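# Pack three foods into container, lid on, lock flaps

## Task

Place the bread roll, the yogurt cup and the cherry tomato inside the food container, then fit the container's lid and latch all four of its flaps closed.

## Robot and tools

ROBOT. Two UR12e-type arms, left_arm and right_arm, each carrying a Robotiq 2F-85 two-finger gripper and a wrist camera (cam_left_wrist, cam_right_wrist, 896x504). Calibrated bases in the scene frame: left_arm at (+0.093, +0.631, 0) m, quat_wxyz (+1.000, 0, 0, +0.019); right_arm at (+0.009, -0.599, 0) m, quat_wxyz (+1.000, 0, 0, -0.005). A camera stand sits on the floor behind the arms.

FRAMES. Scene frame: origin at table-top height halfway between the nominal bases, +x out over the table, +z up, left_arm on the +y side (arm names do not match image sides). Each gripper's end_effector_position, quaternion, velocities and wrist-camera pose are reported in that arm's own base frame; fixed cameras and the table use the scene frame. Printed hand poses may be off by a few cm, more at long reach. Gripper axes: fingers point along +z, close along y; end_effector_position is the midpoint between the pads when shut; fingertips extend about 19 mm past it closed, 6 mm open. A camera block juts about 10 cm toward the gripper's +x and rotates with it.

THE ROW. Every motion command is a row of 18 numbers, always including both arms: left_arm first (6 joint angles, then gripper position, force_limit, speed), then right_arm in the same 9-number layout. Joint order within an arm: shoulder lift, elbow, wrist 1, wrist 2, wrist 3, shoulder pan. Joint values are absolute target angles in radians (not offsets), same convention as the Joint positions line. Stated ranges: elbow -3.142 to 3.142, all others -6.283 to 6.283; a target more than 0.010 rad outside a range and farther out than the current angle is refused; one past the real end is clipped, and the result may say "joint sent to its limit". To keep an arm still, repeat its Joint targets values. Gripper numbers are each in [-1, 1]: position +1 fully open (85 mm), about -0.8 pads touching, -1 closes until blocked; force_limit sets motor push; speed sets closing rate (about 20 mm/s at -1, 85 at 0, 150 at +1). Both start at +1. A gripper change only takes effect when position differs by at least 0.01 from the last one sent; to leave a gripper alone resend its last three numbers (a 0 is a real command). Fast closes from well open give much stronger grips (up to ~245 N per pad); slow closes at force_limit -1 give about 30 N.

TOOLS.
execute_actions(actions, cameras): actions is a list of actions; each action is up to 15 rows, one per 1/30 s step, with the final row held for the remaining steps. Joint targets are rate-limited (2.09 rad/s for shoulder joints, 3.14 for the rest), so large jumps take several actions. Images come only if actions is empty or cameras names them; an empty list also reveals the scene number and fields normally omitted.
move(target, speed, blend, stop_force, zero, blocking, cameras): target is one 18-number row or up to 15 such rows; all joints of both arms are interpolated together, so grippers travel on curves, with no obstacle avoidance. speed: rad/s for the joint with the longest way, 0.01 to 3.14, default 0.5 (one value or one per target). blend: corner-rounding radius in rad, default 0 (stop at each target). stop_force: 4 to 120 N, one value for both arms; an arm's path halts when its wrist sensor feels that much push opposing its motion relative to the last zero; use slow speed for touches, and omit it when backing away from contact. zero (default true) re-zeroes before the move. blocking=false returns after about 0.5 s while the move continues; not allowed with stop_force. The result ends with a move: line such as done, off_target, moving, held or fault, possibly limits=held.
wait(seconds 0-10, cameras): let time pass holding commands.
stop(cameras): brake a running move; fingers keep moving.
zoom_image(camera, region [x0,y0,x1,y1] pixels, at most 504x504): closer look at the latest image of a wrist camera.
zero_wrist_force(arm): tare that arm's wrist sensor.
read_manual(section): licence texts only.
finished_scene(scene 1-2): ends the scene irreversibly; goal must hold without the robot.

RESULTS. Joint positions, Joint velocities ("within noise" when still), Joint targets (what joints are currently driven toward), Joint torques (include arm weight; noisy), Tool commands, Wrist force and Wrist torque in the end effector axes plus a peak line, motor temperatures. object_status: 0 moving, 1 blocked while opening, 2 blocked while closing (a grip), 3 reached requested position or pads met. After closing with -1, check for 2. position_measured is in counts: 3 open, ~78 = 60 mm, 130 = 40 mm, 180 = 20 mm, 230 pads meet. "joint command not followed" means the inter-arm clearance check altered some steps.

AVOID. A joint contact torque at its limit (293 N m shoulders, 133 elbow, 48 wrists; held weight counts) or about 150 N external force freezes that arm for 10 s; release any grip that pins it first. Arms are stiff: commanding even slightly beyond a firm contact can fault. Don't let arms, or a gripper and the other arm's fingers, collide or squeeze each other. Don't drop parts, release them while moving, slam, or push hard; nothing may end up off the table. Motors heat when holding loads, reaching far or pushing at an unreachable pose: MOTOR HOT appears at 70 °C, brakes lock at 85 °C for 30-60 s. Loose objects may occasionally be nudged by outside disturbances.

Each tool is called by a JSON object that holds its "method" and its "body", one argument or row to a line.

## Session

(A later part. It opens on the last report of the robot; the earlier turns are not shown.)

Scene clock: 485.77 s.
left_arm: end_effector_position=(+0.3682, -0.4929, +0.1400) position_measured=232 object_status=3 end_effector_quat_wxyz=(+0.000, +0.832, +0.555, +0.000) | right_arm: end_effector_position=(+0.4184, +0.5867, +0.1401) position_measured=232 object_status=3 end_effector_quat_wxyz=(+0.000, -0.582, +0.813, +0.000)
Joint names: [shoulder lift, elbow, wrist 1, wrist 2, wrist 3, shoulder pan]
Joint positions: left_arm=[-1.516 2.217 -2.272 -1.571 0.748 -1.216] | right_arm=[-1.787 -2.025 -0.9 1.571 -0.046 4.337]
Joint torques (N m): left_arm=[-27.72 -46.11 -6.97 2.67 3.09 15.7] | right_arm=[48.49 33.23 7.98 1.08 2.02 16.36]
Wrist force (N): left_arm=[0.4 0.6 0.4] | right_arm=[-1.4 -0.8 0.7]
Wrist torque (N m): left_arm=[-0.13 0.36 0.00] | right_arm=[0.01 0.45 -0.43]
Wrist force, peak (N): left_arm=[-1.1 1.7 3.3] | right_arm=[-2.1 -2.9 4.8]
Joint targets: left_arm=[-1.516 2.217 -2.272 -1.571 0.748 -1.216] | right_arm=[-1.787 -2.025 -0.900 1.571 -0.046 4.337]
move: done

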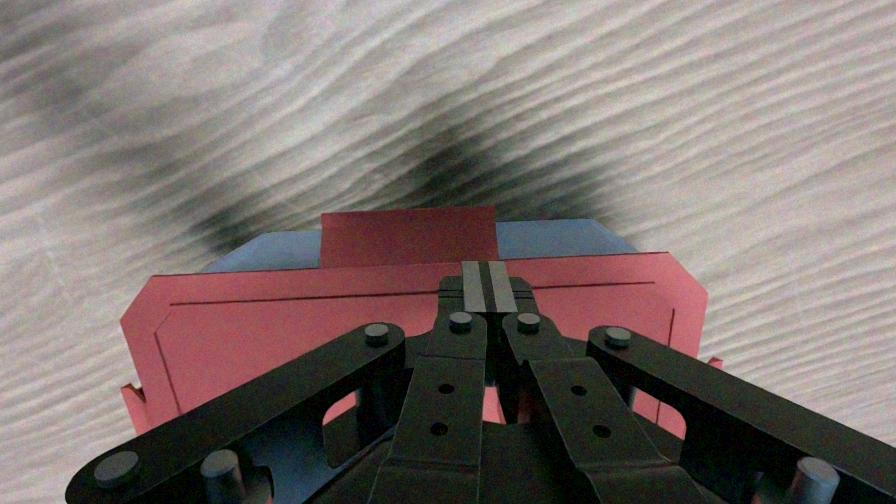

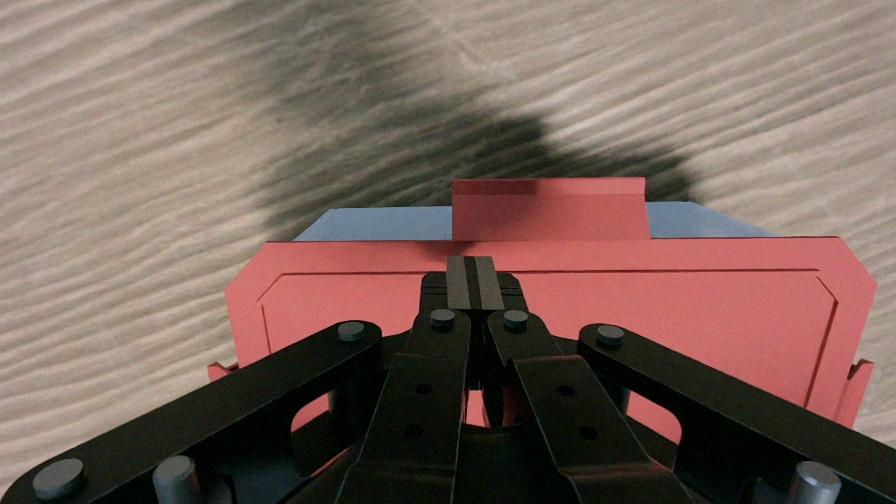

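{"method": "move", "body": {
  "target": [
    [-1.5214,2.3031,-2.3525,-1.571,0.7115,-1.2091,-1,-0.5,0,-1.7539,-2.1346,-0.8239,1.571,-0.0098,4.3801,-1,-0.5,0],
    [-1.4877,2.309,-2.3921,-1.571,0.7019,-1.2187,-1,-0.5,0,-1.7864,-2.1314,-0.7946,1.571,-0.0097,4.3803,-1,-0.5,0],
    [-1.4588,2.3094,-2.4214,-1.571,0.6918,-1.2288,-1,-0.5,0,-1.8147,-2.1226,-0.7751,1.571,-0.0099,4.3801,-1,-0.5,0]
  ],
  "stop_force": 50,
  "speed": [0.1,0.03,0.03]
}}

{"method": "move", "body": {
  "target": [-1.4413,2.2992,-2.4287,-1.571,0.6775,-1.2431,-1,-0.5,0,-1.8374,-2.1011,-0.7739,1.571,-0.0097,4.3803,-1,-0.5,0],
  "stop_force": 95,
  "speed": 0.02,
  "cameras": ["all"]
}}

Scene clock: 491.20 s.
left_arm: end_effector_position=(+0.3542, -0.4723, +0.0783) position_measured=232 object_status=3 end_effector_quat_wxyz=(+0.000, +0.819, +0.573, +0.000) | right_arm: end_effector_position=(+0.3817, +0.5726, +0.0851) position_measured=232 object_status=3 end_effector_quat_wxyz=(+0.000, -0.584, +0.811, +0.000)
Joint names: [shoulder lift, elbow, wrist 1, wrist 2, wrist 3, shoulder pan]
Joint positions: left_arm=[-1.464 2.31 -2.416 -1.571 0.694 -1.227] | right_arm=[-1.809 -2.125 -0.779 1.571 -0.01 4.38]
Joint torques (N m): left_arm=[-51.25 -66.24 -11.57 -12.27 3.48 -14.6] | right_arm=[69.68 68.99 18.47 -0.22 -0.93 19.82]
Wrist force (N): left_arm=[63.0 3.4 -8.4] | right_arm=[60.2 -1.4 -8.9]
Wrist torque (N m): left_arm=[-0.13 0.87 0.08] | right_arm=[0.02 1.59 -0.47]
Wrist force, peak (N): left_arm=[71.4 1.4 -14.5] | right_arm=[67.5 -0.5 -14.2]
Joint targets: left_arm=[-1.464 2.310 -2.416 -1.571 0.694 -1.227] | right_arm=[-1.809 -2.125 -0.779 1.571 -0.010 4.380]
move: contact (left_arm, right_arm); path passed 2 of 3 targets

Scene clock: 492.67 s.
left_arm: end_effector_position=(+0.3535, -0.4744, +0.0772) position_measured=232 object_status=3 end_effector_quat_wxyz=(+0.000, +0.819, +0.573, +0.000) | right_arm: end_effector_position=(+0.3825, +0.5749, +0.0838) position_measured=232 object_status=3 end_effector_quat_wxyz=(-0.001, -0.584, +0.811, +0.000)
Joint names: [shoulder lift, elbow, wrist 1, wrist 2, wrist 3, shoulder pan]
Joint positions: left_arm=[-1.46 2.308 -2.418 -1.571 0.691 -1.229] | right_arm=[-1.815 -2.12 -0.779 1.571 -0.01 4.38]
Joint torques (N m): left_arm=[-42.8 -72.86 -20.65 -24.22 3.15 -40.79] | right_arm=[65.95 97.85 32.44 -0.18 -0.57 30.52]
Wrist force (N): left_arm=[117.2 -0.1 -28.3] | right_arm=[114.4 0.8 -28.0]
Wrist torque (N m): left_arm=[-0.17 1.07 0.11] | right_arm=[-0.06 2.51 -0.52]
Wrist force, peak (N): left_arm=[125.6 -0.4 -34.5] | right_arm=[122.7 1.6 -35.4]
Joint targets: left_arm=[-1.460 2.308 -2.418 -1.571 0.691 -1.229] | right_arm=[-1.815 -2.120 -0.779 1.571 -0.010 4.380]
move: contact (left_arm, right_arm); left_arm: the shoulder lift is farthest, 0.019 rad from its target; right_arm: the shoulder lift is farthest, 0.023 rad from its target

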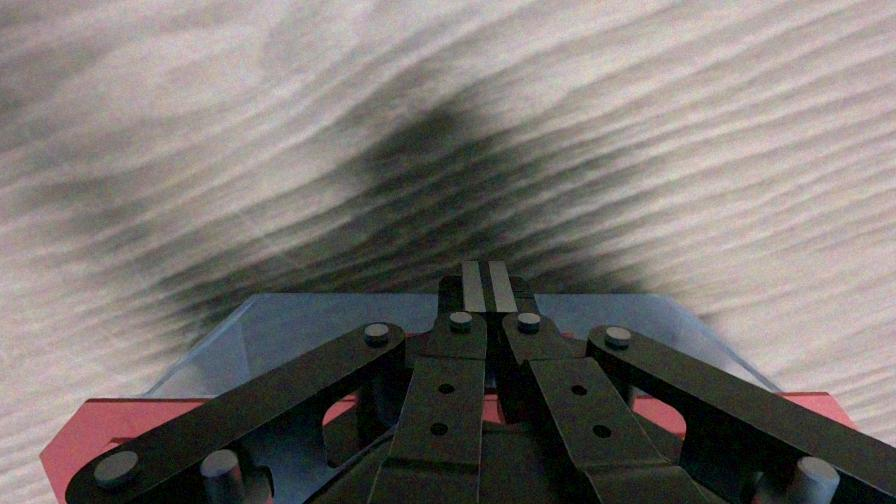

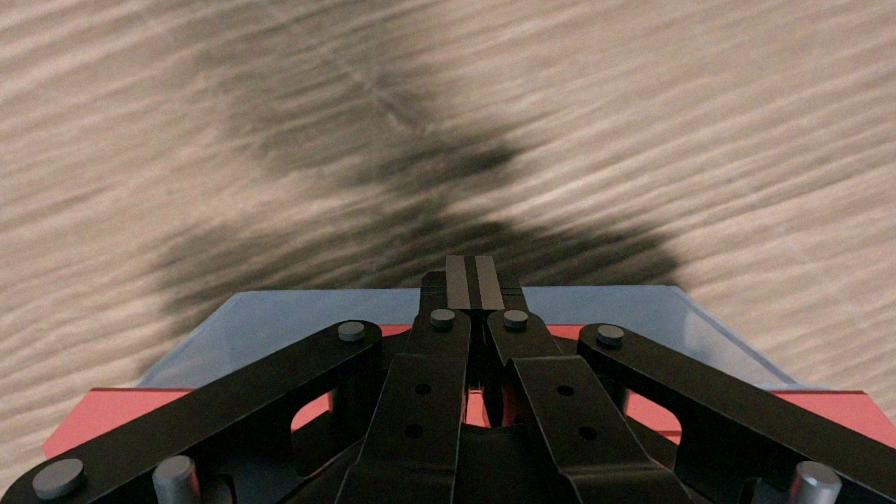

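{"method": "move", "body": {
  "target": [
    [-1.452,2.310,-2.428,-1.571,0.691,-1.229,-1,-0.5,0,-1.807,-2.122,-0.785,1.571,-0.010,4.380,-1,-0.5,0]
  ],
  "stop_force": 118,
  "speed": 0.02,
  "zero": false
}}

{"method": "move", "body": {
  "target": [
    [-1.468,2.3094,-2.4164,-1.571,0.6918,-1.2288,-1,-0.5,0,-1.806,-2.1226,-0.7851,1.571,-0.0099,4.3801,-1,-0.5,0],
    [-1.5214,2.3031,-2.3525,-1.571,0.7115,-1.2091,-1,-0.5,0,-1.7539,-2.1346,-0.8239,1.571,-0.0098,4.3801,-1,-0.5,0],
    [-1.5161,2.2171,-2.2718,-1.571,0.7484,-1.2162,-1,-0.5,0,-1.7873,-2.0248,-0.9003,1.571,-0.046,4.3369,-1,-0.5,0]
  ],
  "speed": 0.2,
  "cameras": ["all"]
}}

Scene clock: 494.27 s.
left_arm: end_effector_position=(+0.3535, -0.4744, +0.0771) position_measured=232 object_status=3 end_effector_quat_wxyz=(+0.000, +0.819, +0.573, +0.000) | right_arm: end_effector_position=(+0.3819, +0.5728, +0.0873) position_measured=232 object_status=3 end_effector_quat_wxyz=(-0.001, -0.584, +0.811, +0.000)
Joint names: [shoulder lift, elbow, wrist 1, wrist 2, wrist 3, shoulder pan]
Joint positions: left_arm=[-1.46 2.308 -2.418 -1.571 0.691 -1.229] | right_arm=[-1.807 -2.122 -0.785 1.571 -0.01 4.38]
Joint torques (N m): left_arm=[-39.81 -82.4 -21.65 -14.31 2.53 -43.89] | right_arm=[80.28 90.75 27.09 -0.24 -2.5 -0.77]
Wrist force (N): left_arm=[93.3 2.4 -13.2] | right_arm=[83.5 0.6 0.6]
Wrist torque (N m): left_arm=[-0.20 1.08 0.08] | right_arm=[0.00 2.26 -0.47]
Wrist force, peak (N): left_arm=[117.1 0.0 -28.6] | right_arm=[115.0 1.2 -28.0]
Joint targets: left_arm=[-1.460 2.308 -2.418 -1.571 0.691 -1.229] | right_arm=[-1.807 -2.122 -0.785 1.571 -0.010 4.380]
move: contact (left_arm)

Scene clock: 496.57 s.
left_arm: end_effector_position=(+0.3681, -0.4929, +0.1399) position_measured=232 object_status=3 end_effector_quat_wxyz=(+0.000, +0.832, +0.555, +0.000) | right_arm: end_effector_position=(+0.4183, +0.5867, +0.1400) position_measured=232 object_status=3 end_effector_quat_wxyz=(+0.000, -0.582, +0.813, +0.000)
Joint names: [shoulder lift, elbow, wrist 1, wrist 2, wrist 3, shoulder pan]
Joint positions: left_arm=[-1.516 2.217 -2.272 -1.571 0.748 -1.216] | right_arm=[-1.787 -2.025 -0.9 1.571 -0.046 4.337]
Joint torques (N m): left_arm=[-27.76 -43.29 -0.89 2.66 3.35 -15.37] | right_arm=[50.3 52.7 0.76 -0.47 -2.2 -14.55]
Wrist force (N): left_arm=[0.4 0.4 0.4] | right_arm=[-5.1 0.0 -0.9]
Wrist torque (N m): left_arm=[-0.18 0.38 0.01] | right_arm=[0.14 1.08 -0.31]
Wrist force, peak (N): left_arm=[93.6 2.4 -13.0] | right_arm=[85.5 -0.3 1.6]
Joint targets: left_arm=[-1.516 2.217 -2.272 -1.571 0.748 -1.216] | right_arm=[-1.787 -2.025 -0.900 1.571 -0.046 4.337]
move: done

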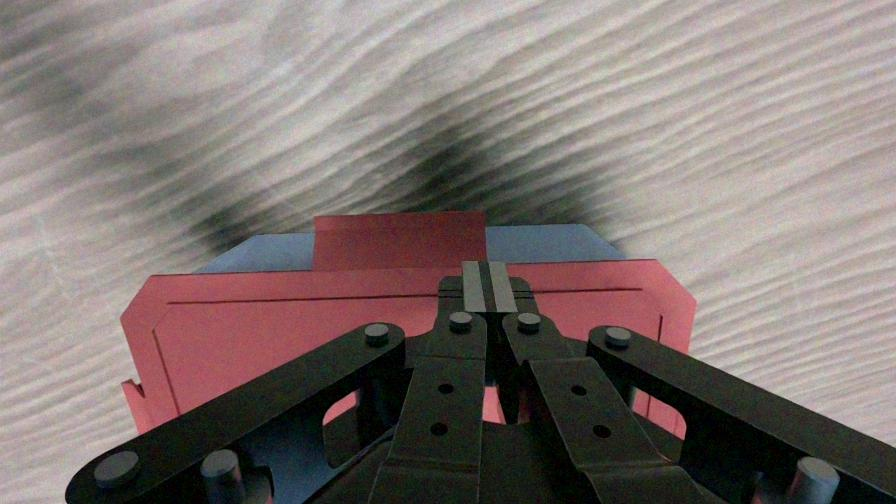

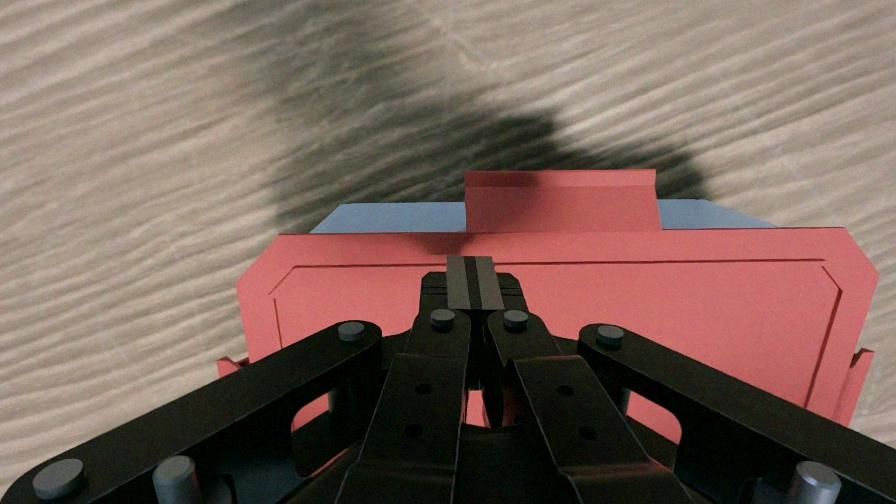

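{"method": "move", "body": {
  "target": [
    [-1.5161,2.2171,-2.2718,-1.571,0.7484,-1.2162,-1,-0.5,0,-1.63,-2.2,-0.6,1.571,-0.5,4.3369,-1,-0.5,0],
    [-1.5161,2.2171,-2.2718,-1.571,0.7484,-1.2162,-1,-0.5,0,-1.7,-2.6383,0.0,1.571,-3.14,4.3785,-1,-0.5,0],
    [-1.5161,2.2171,-2.2718,-1.571,0.7484,-1.2162,-1,-0.5,0,-1.831,-2.6383,0.5423,1.5738,-3.14,4.3785,-1,-0.5,0]
  ],
  "speed": 0.9,
  "blend": [0.1,0.1,0],
  "cameras": ["cam_right_wrist"]
}}

Scene clock: 502.10 s.
left_arm: end_effector_position=(+0.3682, -0.4930, +0.1399) position_measured=232 object_status=3 end_effector_quat_wxyz=(+0.000, +0.832, +0.555, +0.000) | right_arm: end_effector_position=(+0.3540, +0.4918, +0.1020) position_measured=232 object_status=3 end_effector_quat_wxyz=(-0.223, +0.753, +0.536, +0.311)
Joint names: [shoulder lift, elbow, wrist 1, wrist 2, wrist 3, shoulder pan]
Joint positions: left_arm=[-1.516 2.217 -2.272 -1.571 0.748 -1.216] | right_arm=[-1.831 -2.638 0.542 1.574 -3.14 4.379]
Joint torques (N m): left_arm=[-27.73 -46.23 -0.31 1.25 3.16 -17.47] | right_arm=[28.36 5.16 8.08 2.25 -2.17 18.49]
Wrist force (N): left_arm=[0.2 0.3 0.5] | right_arm=[-5.1 0.0 -0.1]
Wrist torque (N m): left_arm=[-0.19 0.41 0.00] | right_arm=[0.21 0.89 -0.07]
Wrist force, peak (N): left_arm=[0.9 0.3 0.6] | right_arm=[-5.9 0.9 -2.6]
Joint targets: left_arm=[-1.516 2.217 -2.272 -1.571 0.748 -1.216] | right_arm=[-1.831 -2.638 0.542 1.574 -3.140 4.378]
move: done
Images, in order (width x height): cam_right_wrist 896x504.

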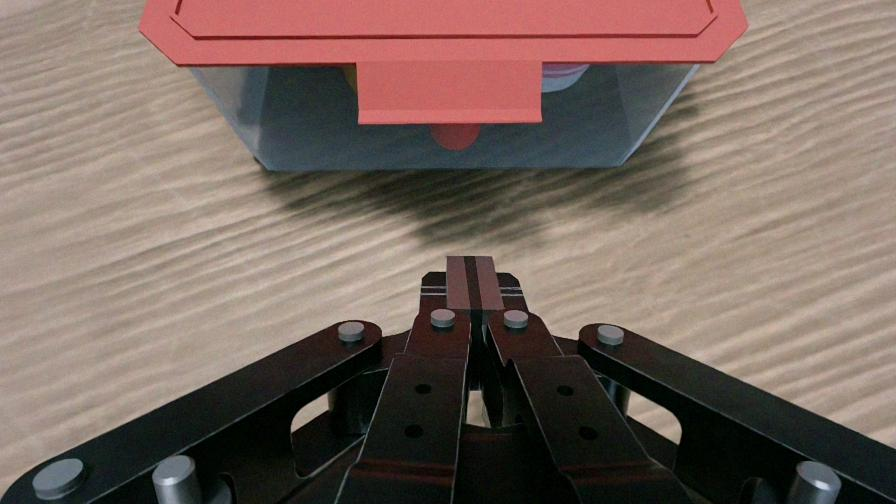

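{"method": "zoom_image", "body": {
  "camera": "cam_right_wrist",
  "region": [130, 0, 450, 180]
}}

{"method": "zoom_image", "body": {
  "camera": "cam_right_wrist",
  "region": [430, 0, 750, 180]
}}

Scaled by 1.575 from the camera's 896x504 image, which has a finer 1280x720 frame.

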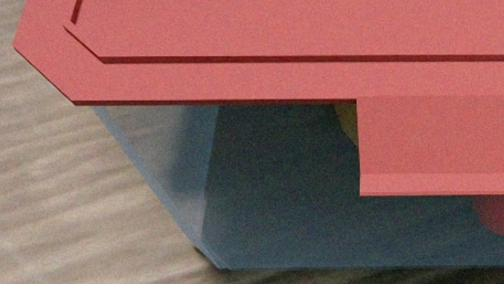

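Scaled by 1.575 from the camera's 896x504 image, which has a finer 1280x720 frame.

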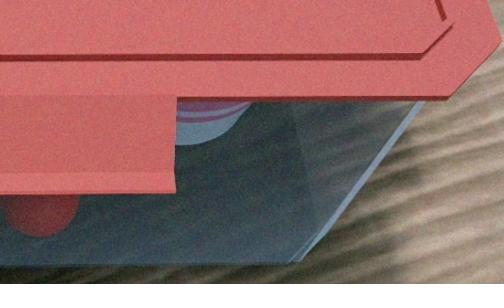

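{"method": "move", "body": {
  "target": [-1.5161,2.2171,-2.2718,-1.571,0.7484,-1.2162,-1,-0.5,0,-2.1943,-2.665,1.195,1.574,-3.14,4.3785,-1,-0.5,0],
  "speed": 0.4,
  "cameras": ["cam_right_wrist"]
}}

{"method": "zoom_image", "body": {
  "camera": "cam_right_wrist",
  "region": [130, 60, 450, 240]
}}

{"method": "zoom_image", "body": {
  "camera": "cam_right_wrist",
  "region": [430, 60, 750, 240]
}}

Scene clock: 504.77 s.
left_arm: end_effector_position=(+0.3682, -0.4930, +0.1399) position_measured=232 object_status=3 end_effector_quat_wxyz=(+0.000, +0.832, +0.555, +0.000) | right_arm: end_effector_position=(+0.3537, +0.4911, +0.0748) position_measured=232 object_status=3 end_effector_quat_wxyz=(-0.292, +0.705, +0.502, +0.407)
Joint names: [shoulder lift, elbow, wrist 1, wrist 2, wrist 3, shoulder pan]
Joint positions: left_arm=[-1.516 2.217 -2.272 -1.571 0.748 -1.216] | right_arm=[-2.194 -2.665 1.195 1.574 -3.14 4.379]
Joint torques (N m): left_arm=[-25.43 -46.19 -1.17 0.78 3 -16.61] | right_arm=[37.19 -12.72 8.19 2.02 -2.43 12.85]
Wrist force (N): left_arm=[0.4 0.3 0.1] | right_arm=[-4.7 -0.4 -0.7]
Wrist torque (N m): left_arm=[-0.19 0.37 0.00] | right_arm=[0.09 0.75 -0.05]
Wrist force, peak (N): left_arm=[0.9 0.3 0.6] | right_arm=[-5.6 0.4 -0.8]
Joint targets: left_arm=[-1.516 2.217 -2.272 -1.571 0.748 -1.216] | right_arm=[-2.194 -2.665 1.195 1.574 -3.140 4.378]
move: done
Images, in order (width x height): cam_right_wrist 896x504.

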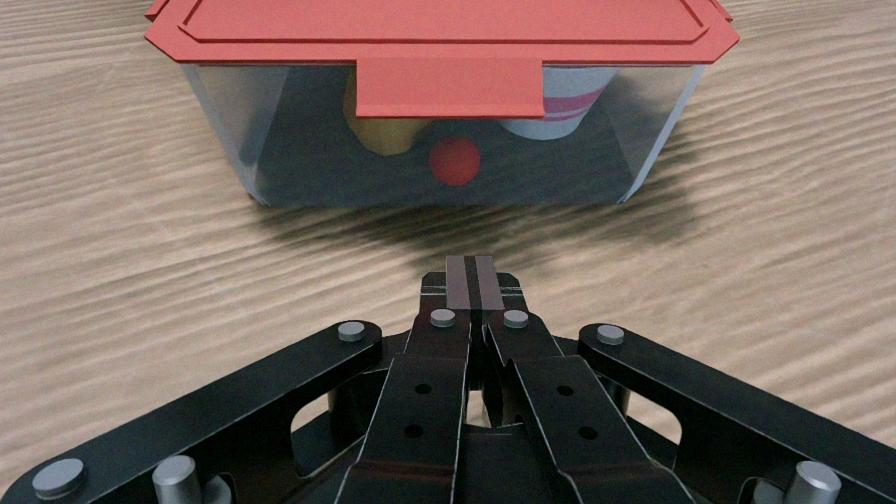

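Scaled by 1.575 from the camera's 896x504 image, which has a finer 1280x720 frame.

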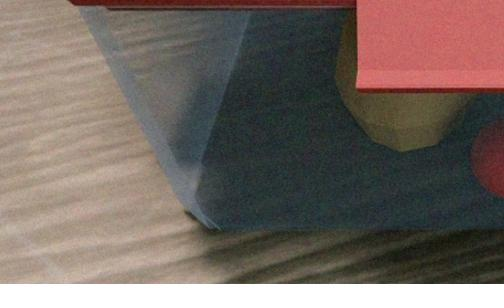

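Scaled by 1.575 from the camera's 896x504 image, which has a finer 1280x720 frame.

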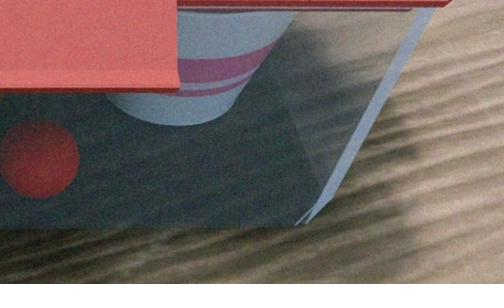

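{"method": "zoom_image", "body": {
  "camera": "cam_right_wrist",
  "region": [140, 10, 240, 90]
}}

{"method": "zoom_image", "body": {
  "camera": "cam_right_wrist",
  "region": [650, 0, 750, 90]
}}

{"method": "zoom_image", "body": {
  "camera": "cam_right_wrist",
  "region": [240, 40, 380, 130]
}}

{"method": "zoom_image", "body": {
  "camera": "cam_right_wrist",
  "region": [520, 40, 660, 130]
}}

Scaled by 5.040 from the camera's 896x504 image, which has a finer 1280x720 frame.

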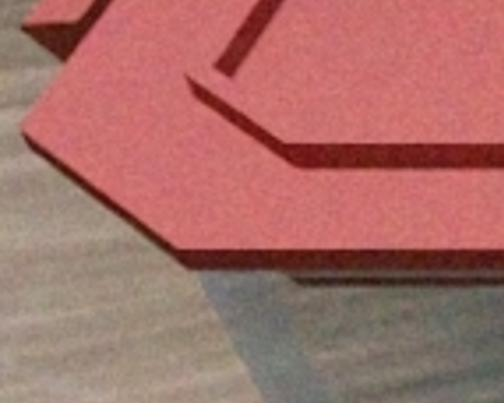

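Scaled by 5.040 from the camera's 896x504 image, which has a finer 1280x720 frame.

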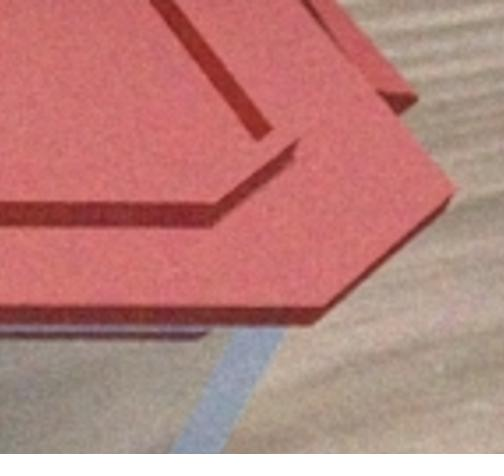

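Scaled by 3.600 from the camera's 896x504 image, which has a finer 1280x720 frame.

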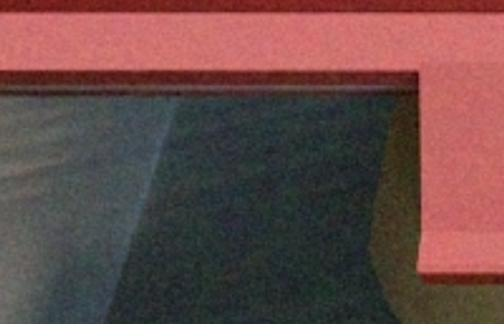

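Scaled by 3.600 from the camera's 896x504 image, which has a finer 1280x720 frame.

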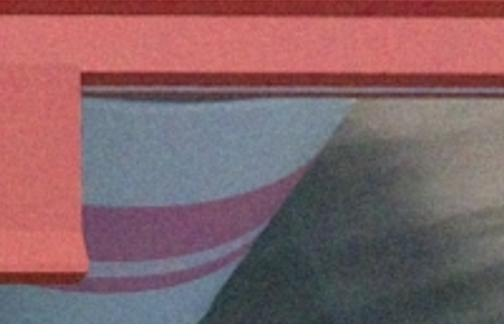

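{"method": "move", "body": {
  "target": [-1.5161,2.2171,-2.2718,-1.571,0.7484,-1.2162,-1,-0.5,0,-2.1731,-2.5559,1.046,1.8191,-3.289,4.0941,-1,-0.5,0],
  "speed": 0.4,
  "cameras": ["cam_right_wrist"]
}}

{"method": "zoom_image", "body": {
  "camera": "cam_right_wrist",
  "region": [300, 0, 500, 130]
}}

Scene clock: 506.83 s.
left_arm: end_effector_position=(+0.3682, -0.4930, +0.1399) position_measured=232 object_status=3 end_effector_quat_wxyz=(+0.000, +0.832, +0.555, +0.000) | right_arm: end_effector_position=(+0.4532, +0.4572, +0.0750) position_measured=232 object_status=3 end_effector_quat_wxyz=(-0.291, +0.705, +0.503, +0.407)
Joint names: [shoulder lift, elbow, wrist 1, wrist 2, wrist 3, shoulder pan]
Joint positions: left_arm=[-1.516 2.217 -2.272 -1.571 0.748 -1.216] | right_arm=[-2.173 -2.556 1.046 1.819 -3.289 4.094]
Joint torques (N m): left_arm=[-26.26 -45.93 -0.64 0.37 3.13 -17.23] | right_arm=[66.19 15.39 1.45 2.54 -2.41 -14.63]
Wrist force (N): left_arm=[0.4 0.5 0.4] | right_arm=[-4.8 0.3 -0.7]
Wrist torque (N m): left_arm=[-0.16 0.37 0.01] | right_arm=[0.21 0.75 -0.06]
Wrist force, peak (N): left_arm=[0.6 0.5 0.7] | right_arm=[-5.4 1.7 -0.7]
Joint targets: left_arm=[-1.516 2.217 -2.272 -1.571 0.748 -1.216] | right_arm=[-2.173 -2.556 1.046 1.819 -3.289 4.094]
move: done
Images, in order (width x height): cam_right_wrist 896x504.

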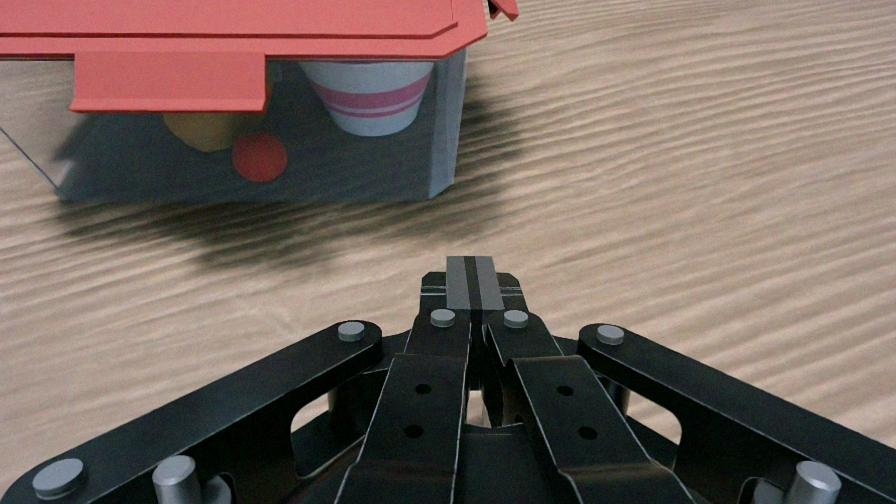

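Scaled by 2.520 from the camera's 896x504 image, which has a finer 1280x720 frame.

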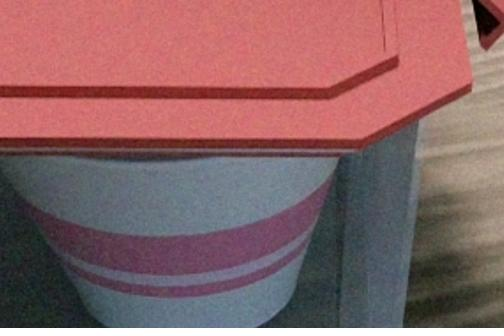

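{"method": "move", "body": {
  "target": [-1.5161,2.2171,-2.2718,-1.571,0.7484,-1.2162,-1,-0.5,0,-2.0888,-2.5153,0.9063,1.8973,-3.339,4.0025,-1,-0.5,0],
  "speed": 0.4,
  "cameras": ["cam_right_wrist"]
}}

{"method": "zoom_image", "body": {
  "camera": "cam_right_wrist",
  "region": [340, 0, 480, 100]
}}

Scene clock: 508.17 s.
left_arm: end_effector_position=(+0.3682, -0.4930, +0.1399) position_measured=232 object_status=3 end_effector_quat_wxyz=(+0.000, +0.832, +0.555, +0.000) | right_arm: end_effector_position=(+0.4910, +0.4440, +0.1046) position_measured=232 object_status=3 end_effector_quat_wxyz=(-0.290, +0.705, +0.504, +0.407)
Joint names: [shoulder lift, elbow, wrist 1, wrist 2, wrist 3, shoulder pan]
Joint positions: left_arm=[-1.516 2.217 -2.272 -1.571 0.748 -1.216] | right_arm=[-2.089 -2.515 0.906 1.897 -3.339 4.003]
Joint torques (N m): left_arm=[-25.14 -45.94 -0.54 0.16 2.87 -17.18] | right_arm=[67.69 21.56 2.32 2.88 -2.54 -10.32]
Wrist force (N): left_arm=[0.6 0.4 0.5] | right_arm=[-4.9 0.4 -0.2]
Wrist torque (N m): left_arm=[-0.17 0.34 0.01] | right_arm=[0.27 0.77 0.07]
Wrist force, peak (N): left_arm=[0.3 0.6 0.8] | right_arm=[-5.7 -0.9 0.3]
Joint targets: left_arm=[-1.516 2.217 -2.272 -1.571 0.748 -1.216] | right_arm=[-2.089 -2.515 0.906 1.897 -3.339 4.003]
move: done
Images, in order (width x height): cam_right_wrist 896x504.

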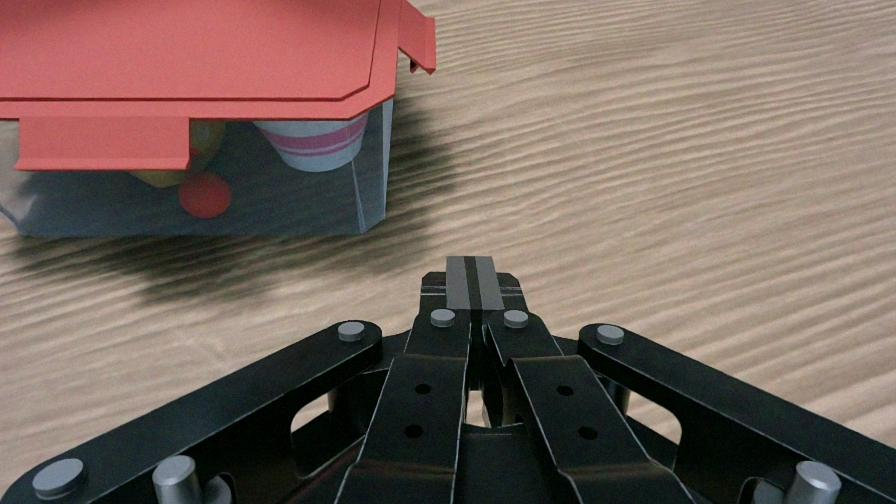

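Scaled by 3.600 from the camera's 896x504 image, which has a finer 1280x720 frame.

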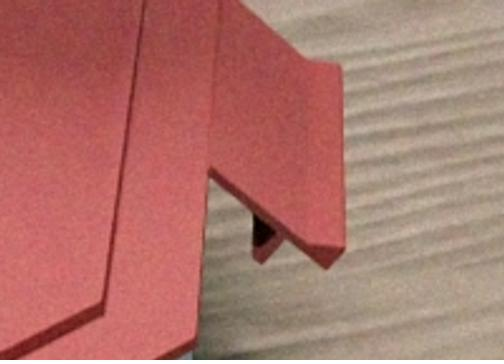

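{"method": "move", "body": {
  "target": [
    [-1.5161,2.2171,-2.2718,-1.571,0.7484,-1.2162,-1,-0.5,0,-1.7,-2.5,0.0,1.571,-3.0,4.15,-1,-0.5,0],
    [-1.5214,2.3031,-2.3525,-1.571,0.7115,-1.2091,-1,-0.5,0,-1.63,-2.2,-0.7,1.571,-0.3,4.3801,-1,-0.5,0],
    [-1.5214,2.3031,-2.3525,-1.571,0.7115,-1.2091,-1,-0.5,0,-1.7539,-2.1346,-0.8239,1.571,-0.0098,4.3801,-1,-0.5,0]
  ],
  "speed": [0.9,0.9,0.3],
  "blend": [0.1,0.1,0]
}}

{"method": "move", "body": {
  "target": [
    [-1.4751,2.3023,-2.398,-1.571,0.6918,-1.2288,-1,-0.5,0,-1.8027,-2.117,-0.7927,1.571,-0.0099,4.3801,-1,-0.5,0],
    [-1.4312,2.3033,-2.4429,-1.571,0.6775,-1.2431,-1,-0.5,0,-1.847,-2.1053,-0.7601,1.571,-0.0097,4.3803,-1,-0.5,0]
  ],
  "stop_force": 100,
  "speed": [0.06,0.03],
  "cameras": ["all"]
}}

Scene clock: 514.43 s.
left_arm: end_effector_position=(+0.3595, -0.4582, +0.1061) position_measured=232 object_status=3 end_effector_quat_wxyz=(+0.000, +0.819, +0.573, +0.000) | right_arm: end_effector_position=(+0.3769, +0.5584, +0.1110) position_measured=232 object_status=3 end_effector_quat_wxyz=(+0.000, -0.584, +0.811, +0.000)
Joint names: [shoulder lift, elbow, wrist 1, wrist 2, wrist 3, shoulder pan]
Joint positions: left_arm=[-1.521 2.303 -2.352 -1.571 0.711 -1.209] | right_arm=[-1.754 -2.135 -0.824 1.571 -0.01 4.38]
Joint torques (N m): left_arm=[-46.19 -28.31 -6.9 -1.44 -2.93 15.85] | right_arm=[43.53 51.31 1.17 -1.8 2.68 15.99]
Wrist force (N): left_arm=[0.5 0.3 0.6] | right_arm=[-5.6 0.1 -0.8]
Wrist torque (N m): left_arm=[-0.19 0.37 0.15] | right_arm=[0.13 1.15 -0.43]
Wrist force, peak (N): left_arm=[1.0 0.3 0.8] | right_arm=[-6.2 0.9 -1.5]
Joint targets: left_arm=[-1.521 2.303 -2.352 -1.571 0.712 -1.209] | right_arm=[-1.754 -2.135 -0.824 1.571 -0.010 4.380]
move: done

Scene clock: 517.23 s.
left_arm: end_effector_position=(+0.3515, -0.4800, +0.0755) position_measured=232 object_status=3 end_effector_quat_wxyz=(+0.000, +0.819, +0.573, +0.000) | right_arm: end_effector_position=(+0.3837, +0.5784, +0.0853) position_measured=232 object_status=3 end_effector_quat_wxyz=(+0.000, -0.584, +0.811, +0.000)
Joint names: [shoulder lift, elbow, wrist 1, wrist 2, wrist 3, shoulder pan]
Joint positions: left_arm=[-1.453 2.303 -2.421 -1.571 0.684 -1.236] | right_arm=[-1.817 -2.113 -0.782 1.571 -0.01 4.38]
Joint torques (N m): left_arm=[-54.19 -83.55 -19.28 -20.97 3.27 -37.04] | right_arm=[36.61 61.43 20.55 -1.79 0.48 18.29]
Wrist force (N): left_arm=[99.2 6.8 -4.9] | right_arm=[83.0 2.4 -63.5]
Wrist torque (N m): left_arm=[-0.25 1.44 0.06] | right_arm=[0.23 2.35 -0.57]
Wrist force, peak (N): left_arm=[119.0 3.2 -31.0] | right_arm=[84.3 2.6 -83.5]
Joint targets: left_arm=[-1.453 2.303 -2.421 -1.571 0.684 -1.236] | right_arm=[-1.817 -2.113 -0.782 1.571 -0.010 4.380]
move: contact (left_arm, right_arm); path passed 1 of 2 targets; left_arm: the wrist 1 is farthest, 0.022 rad from its target; right_arm: the shoulder lift is farthest, 0.030 rad from its target

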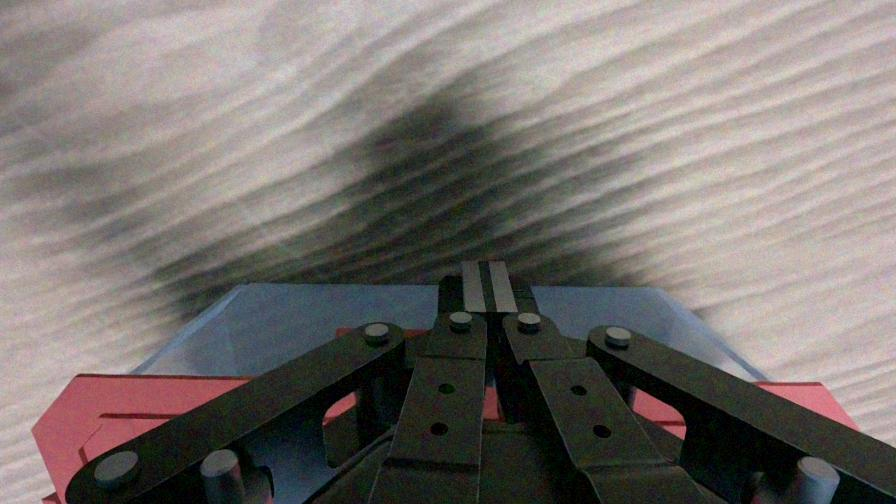

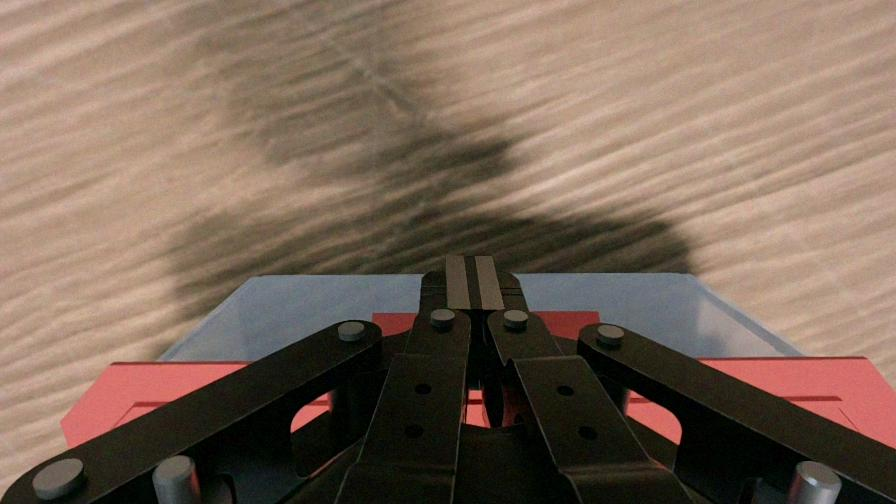

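{"method": "move", "body": {
  "target": [
    [-1.4751,2.3023,-2.398,-1.571,0.6918,-1.2288,-1,-0.5,0,-1.8027,-2.117,-0.7927,1.571,-0.0099,4.3801,-1,-0.5,0],
    [-1.5214,2.3031,-2.3525,-1.571,0.7115,-1.2091,-1,-0.5,0,-1.7539,-2.1346,-0.8239,1.571,-0.0098,4.3801,-1,-0.5,0],
    [-1.5161,2.2171,-2.2718,-1.571,0.7484,-1.2162,-1,-0.5,0,-1.7873,-2.0248,-0.9003,1.571,-0.046,4.3369,-1,-0.5,0]
  ],
  "speed": 0.2,
  "cameras": ["all"]
}}

Scene clock: 519.73 s.
left_arm: end_effector_position=(+0.3681, -0.4929, +0.1399) position_measured=232 object_status=3 end_effector_quat_wxyz=(+0.000, +0.832, +0.555, +0.000) | right_arm: end_effector_position=(+0.4183, +0.5867, +0.1400) position_measured=232 object_status=3 end_effector_quat_wxyz=(+0.000, -0.582, +0.813, +0.000)
Joint names: [shoulder lift, elbow, wrist 1, wrist 2, wrist 3, shoulder pan]
Joint positions: left_arm=[-1.516 2.217 -2.272 -1.571 0.748 -1.216] | right_arm=[-1.787 -2.025 -0.9 1.571 -0.046 4.337]
Joint torques (N m): left_arm=[-27.83 -45.34 0.02 1.52 3.87 -17.07] | right_arm=[47.38 54.79 1.29 0.85 -2.4 -13.12]
Wrist force (N): left_arm=[0.4 0.2 0.6] | right_arm=[-6.3 0.5 -0.6]
Wrist torque (N m): left_arm=[-0.21 0.37 0.00] | right_arm=[0.23 1.27 -0.31]
Wrist force, peak (N): left_arm=[99.5 7.0 -4.7] | right_arm=[83.4 2.5 -63.9]
Joint targets: left_arm=[-1.516 2.217 -2.272 -1.571 0.748 -1.216] | right_arm=[-1.787 -2.025 -0.900 1.571 -0.046 4.337]
move: done

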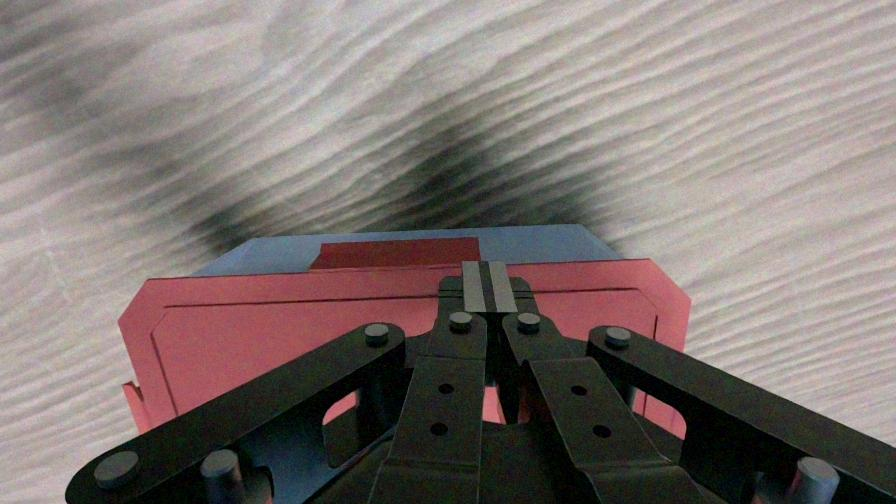

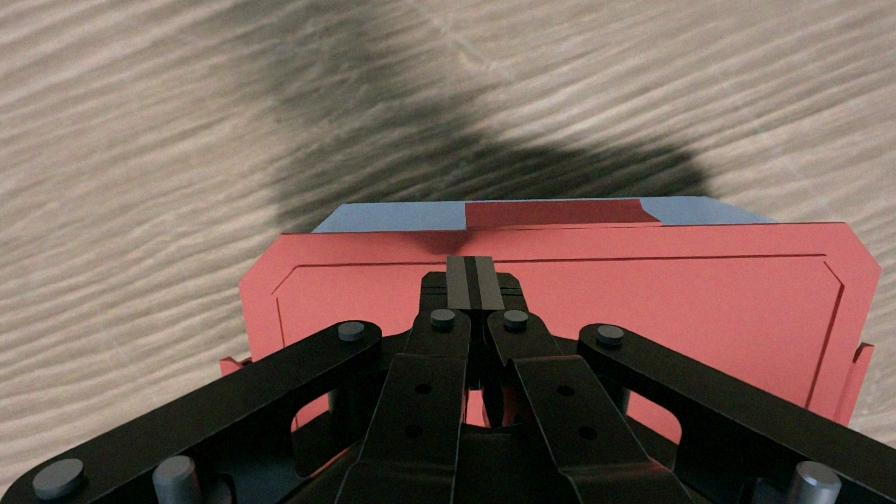

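{"method": "move", "body": {
  "target": [
    [-1.72,2.25,-2.0718,-1.571,0.5,-1.25,-1,-0.5,0,-1.62,-2.0248,-1.06,1.571,-0.3,4.3,-1,-0.5,0],
    [-1.8,2.36,-2.14,-1.571,-1.1,-1.52,-1,-0.5,0,-1.8,-1.7834,-1.129,1.571,-1.75,4.1618,-1,-0.5,0],
    [-1.5954,2.3664,-2.3418,-1.571,-1.1339,-1.5275,-1,-0.5,0,-2.0011,-1.7834,-0.9279,1.571,-1.7912,4.1618,-1,-0.5,0]
  ],
  "speed": [0.9,0.9,0.3],
  "blend": [0.1,0.1,0],
  "cameras": ["all"]
}}

{"method": "move", "body": {
  "target": [
    [-1.5332,2.3665,-2.4041,-1.571,-1.1044,-1.498,-1,-0.5,0,-2.0112,-1.8097,-0.8915,1.571,-1.7711,4.1819,-1,-0.5,0],
    [-1.4783,2.3647,-2.4572,-1.571,-1.081,-1.4746,-1,-0.5,0,-2.0273,-1.8297,-0.8554,1.571,-1.7579,4.1951,-1,-0.5,0]
  ],
  "stop_force": 100,
  "speed": [0.06,0.03],
  "cameras": ["all"]
}}

Scene clock: 523.40 s.
left_arm: end_effector_position=(+0.1962, -0.5067, +0.1111) position_measured=232 object_status=3 end_effector_quat_wxyz=(+0.000, +0.196, +0.981, +0.000) | right_arm: end_effector_position=(+0.5841, +0.6187, +0.1111) position_measured=232 object_status=3 end_effector_quat_wxyz=(+0.000, +0.986, -0.164, +0.000)
Joint names: [shoulder lift, elbow, wrist 1, wrist 2, wrist 3, shoulder pan]
Joint positions: left_arm=[-1.596 2.366 -2.342 -1.571 -1.134 -1.527] | right_arm=[-2.001 -1.783 -0.928 1.571 -1.791 4.162]
Joint torques (N m): left_arm=[-16.97 -28.26 -6.24 -2.06 -3.09 -16.01] | right_arm=[68.34 54.67 7.65 0.72 -2.61 -12.73]
Wrist force (N): left_arm=[0.5 0.2 0.5] | right_arm=[-6.0 0.0 -0.6]
Wrist torque (N m): left_arm=[-0.18 0.39 0.12] | right_arm=[0.16 1.18 -0.27]
Wrist force, peak (N): left_arm=[-0.6 2.0 2.4] | right_arm=[-7.8 1.0 1.0]
Joint targets: left_arm=[-1.595 2.366 -2.342 -1.571 -1.134 -1.527] | right_arm=[-2.001 -1.783 -0.928 1.571 -1.791 4.162]
move: done

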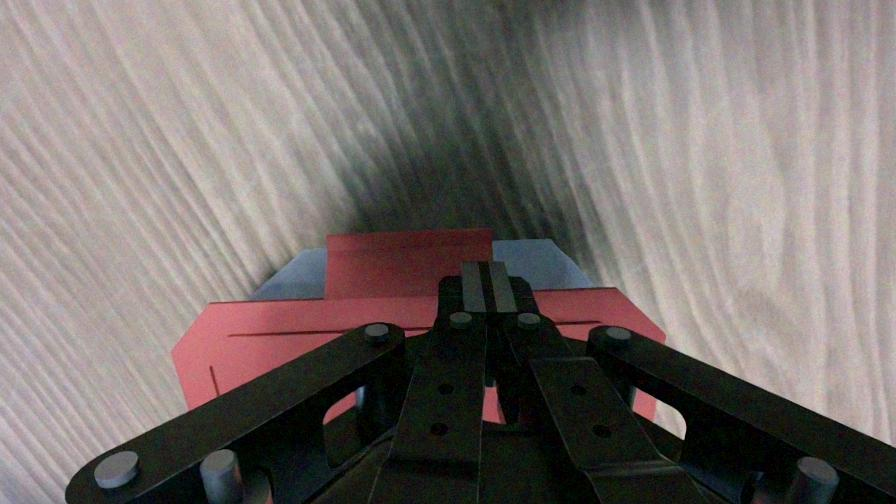

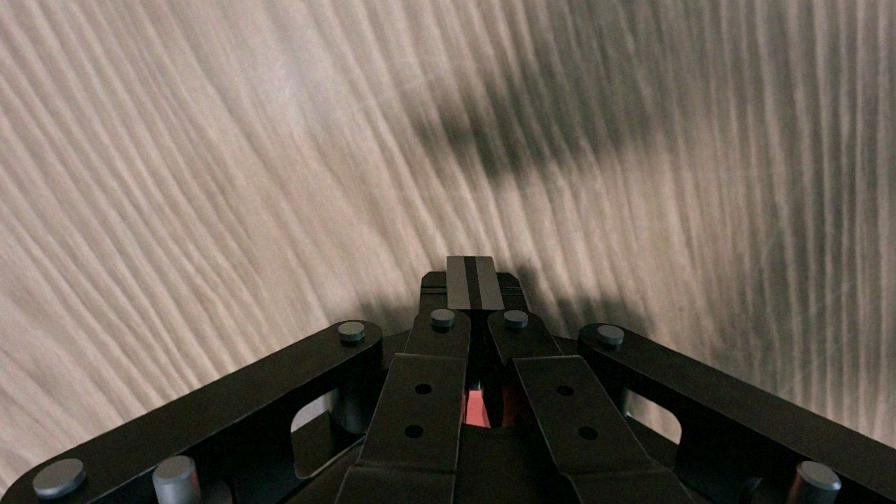

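Scene clock: 524.63 s.
left_arm: end_effector_position=(+0.1981, -0.5082, +0.1087) position_measured=232 object_status=3 end_effector_quat_wxyz=(+0.000, +0.195, +0.981, +0.000) | right_arm: end_effector_position=(+0.5788, +0.6206, +0.1046) position_measured=232 object_status=3 end_effector_quat_wxyz=(+0.000, +0.986, -0.164, +0.000)
Joint names: [shoulder lift, elbow, wrist 1, wrist 2, wrist 3, shoulder pan]
Joint positions: left_arm=[-1.588 2.365 -2.348 -1.571 -1.131 -1.524] | right_arm=[-2.004 -1.792 -0.916 1.571 -1.785 4.168]
Joint torques (N m): left_arm=[-26.66 -35.89 -4.49 -0.58 0.04 0.14] | right_arm=[67.62 31.39 7.98 0.61 1.92 17.02]
Wrist force (N): left_arm=[1.1 0.3 -2.0] | right_arm=[-6.1 -0.3 -0.5]
Wrist torque (N m): left_arm=[-0.18 0.40 0.12] | right_arm=[0.11 1.18 -0.41]
Wrist force, peak (N): left_arm=[24.8 14.3 -108.4] | right_arm=[-7.2 0.4 -0.8]
Joint targets: left_arm=[-1.588 2.365 -2.349 -1.571 -1.131 -1.524] | right_arm=[-2.004 -1.792 -0.916 1.571 -1.785 4.168]
Tool commands: left_gripper/position=-1.0 left_gripper/force_limit=-0.498039 left_gripper/speed=+0.003922 right_gripper/position=-1.0 right_gripper/force_limit=-0.5 right_gripper/speed=+0.0
FORCE FAULT: contact force on the left arm reached its limit, and that arm stopped. The contact can be on any part of that arm, not only on its tool. That arm's remaining commands of this call were not run. That arm is still stopped at the end of this call. That arm stays stopped for about 9 more seconds. Until then a move that you send moves the other arm only, and its call returns only when the move has ended. Once the stop has ended, the next robot result says so. If the stop ends while you think or write, that arm runs what you send next. While its stop runs, that arm takes no new command, but its gripper still runs the gripper command that each later call begins with. Until it ends, the stop uses up actions while you think or wait. An arm that is not stopped still takes commands.
move: fault (left_arm), off_target (right_arm; braked at the fault stop of left_arm); path passed 0 of 2 targets; left_arm: the shoulder lift is farthest, 0.110 rad from its target; right_arm: the wrist 1 is farthest, 0.060 rad from its target

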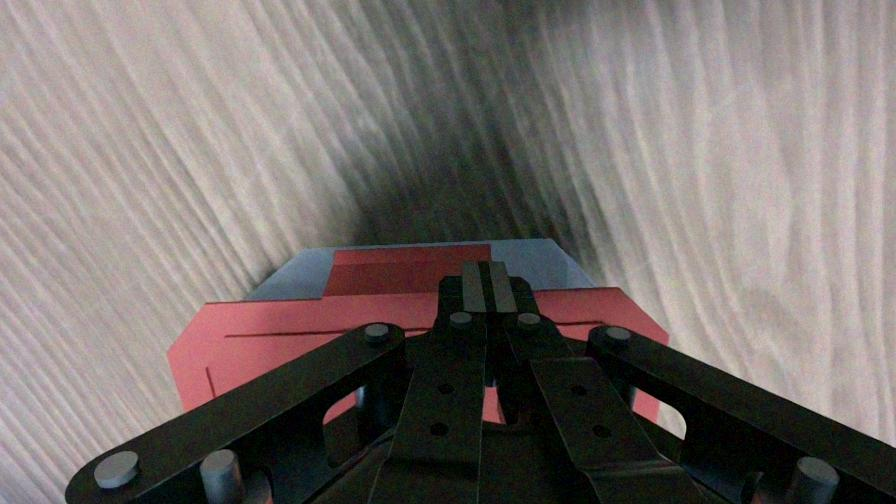

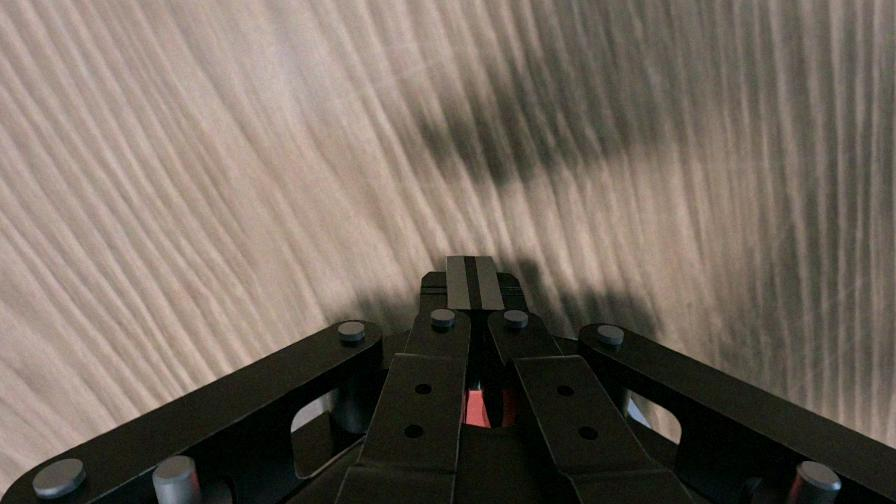

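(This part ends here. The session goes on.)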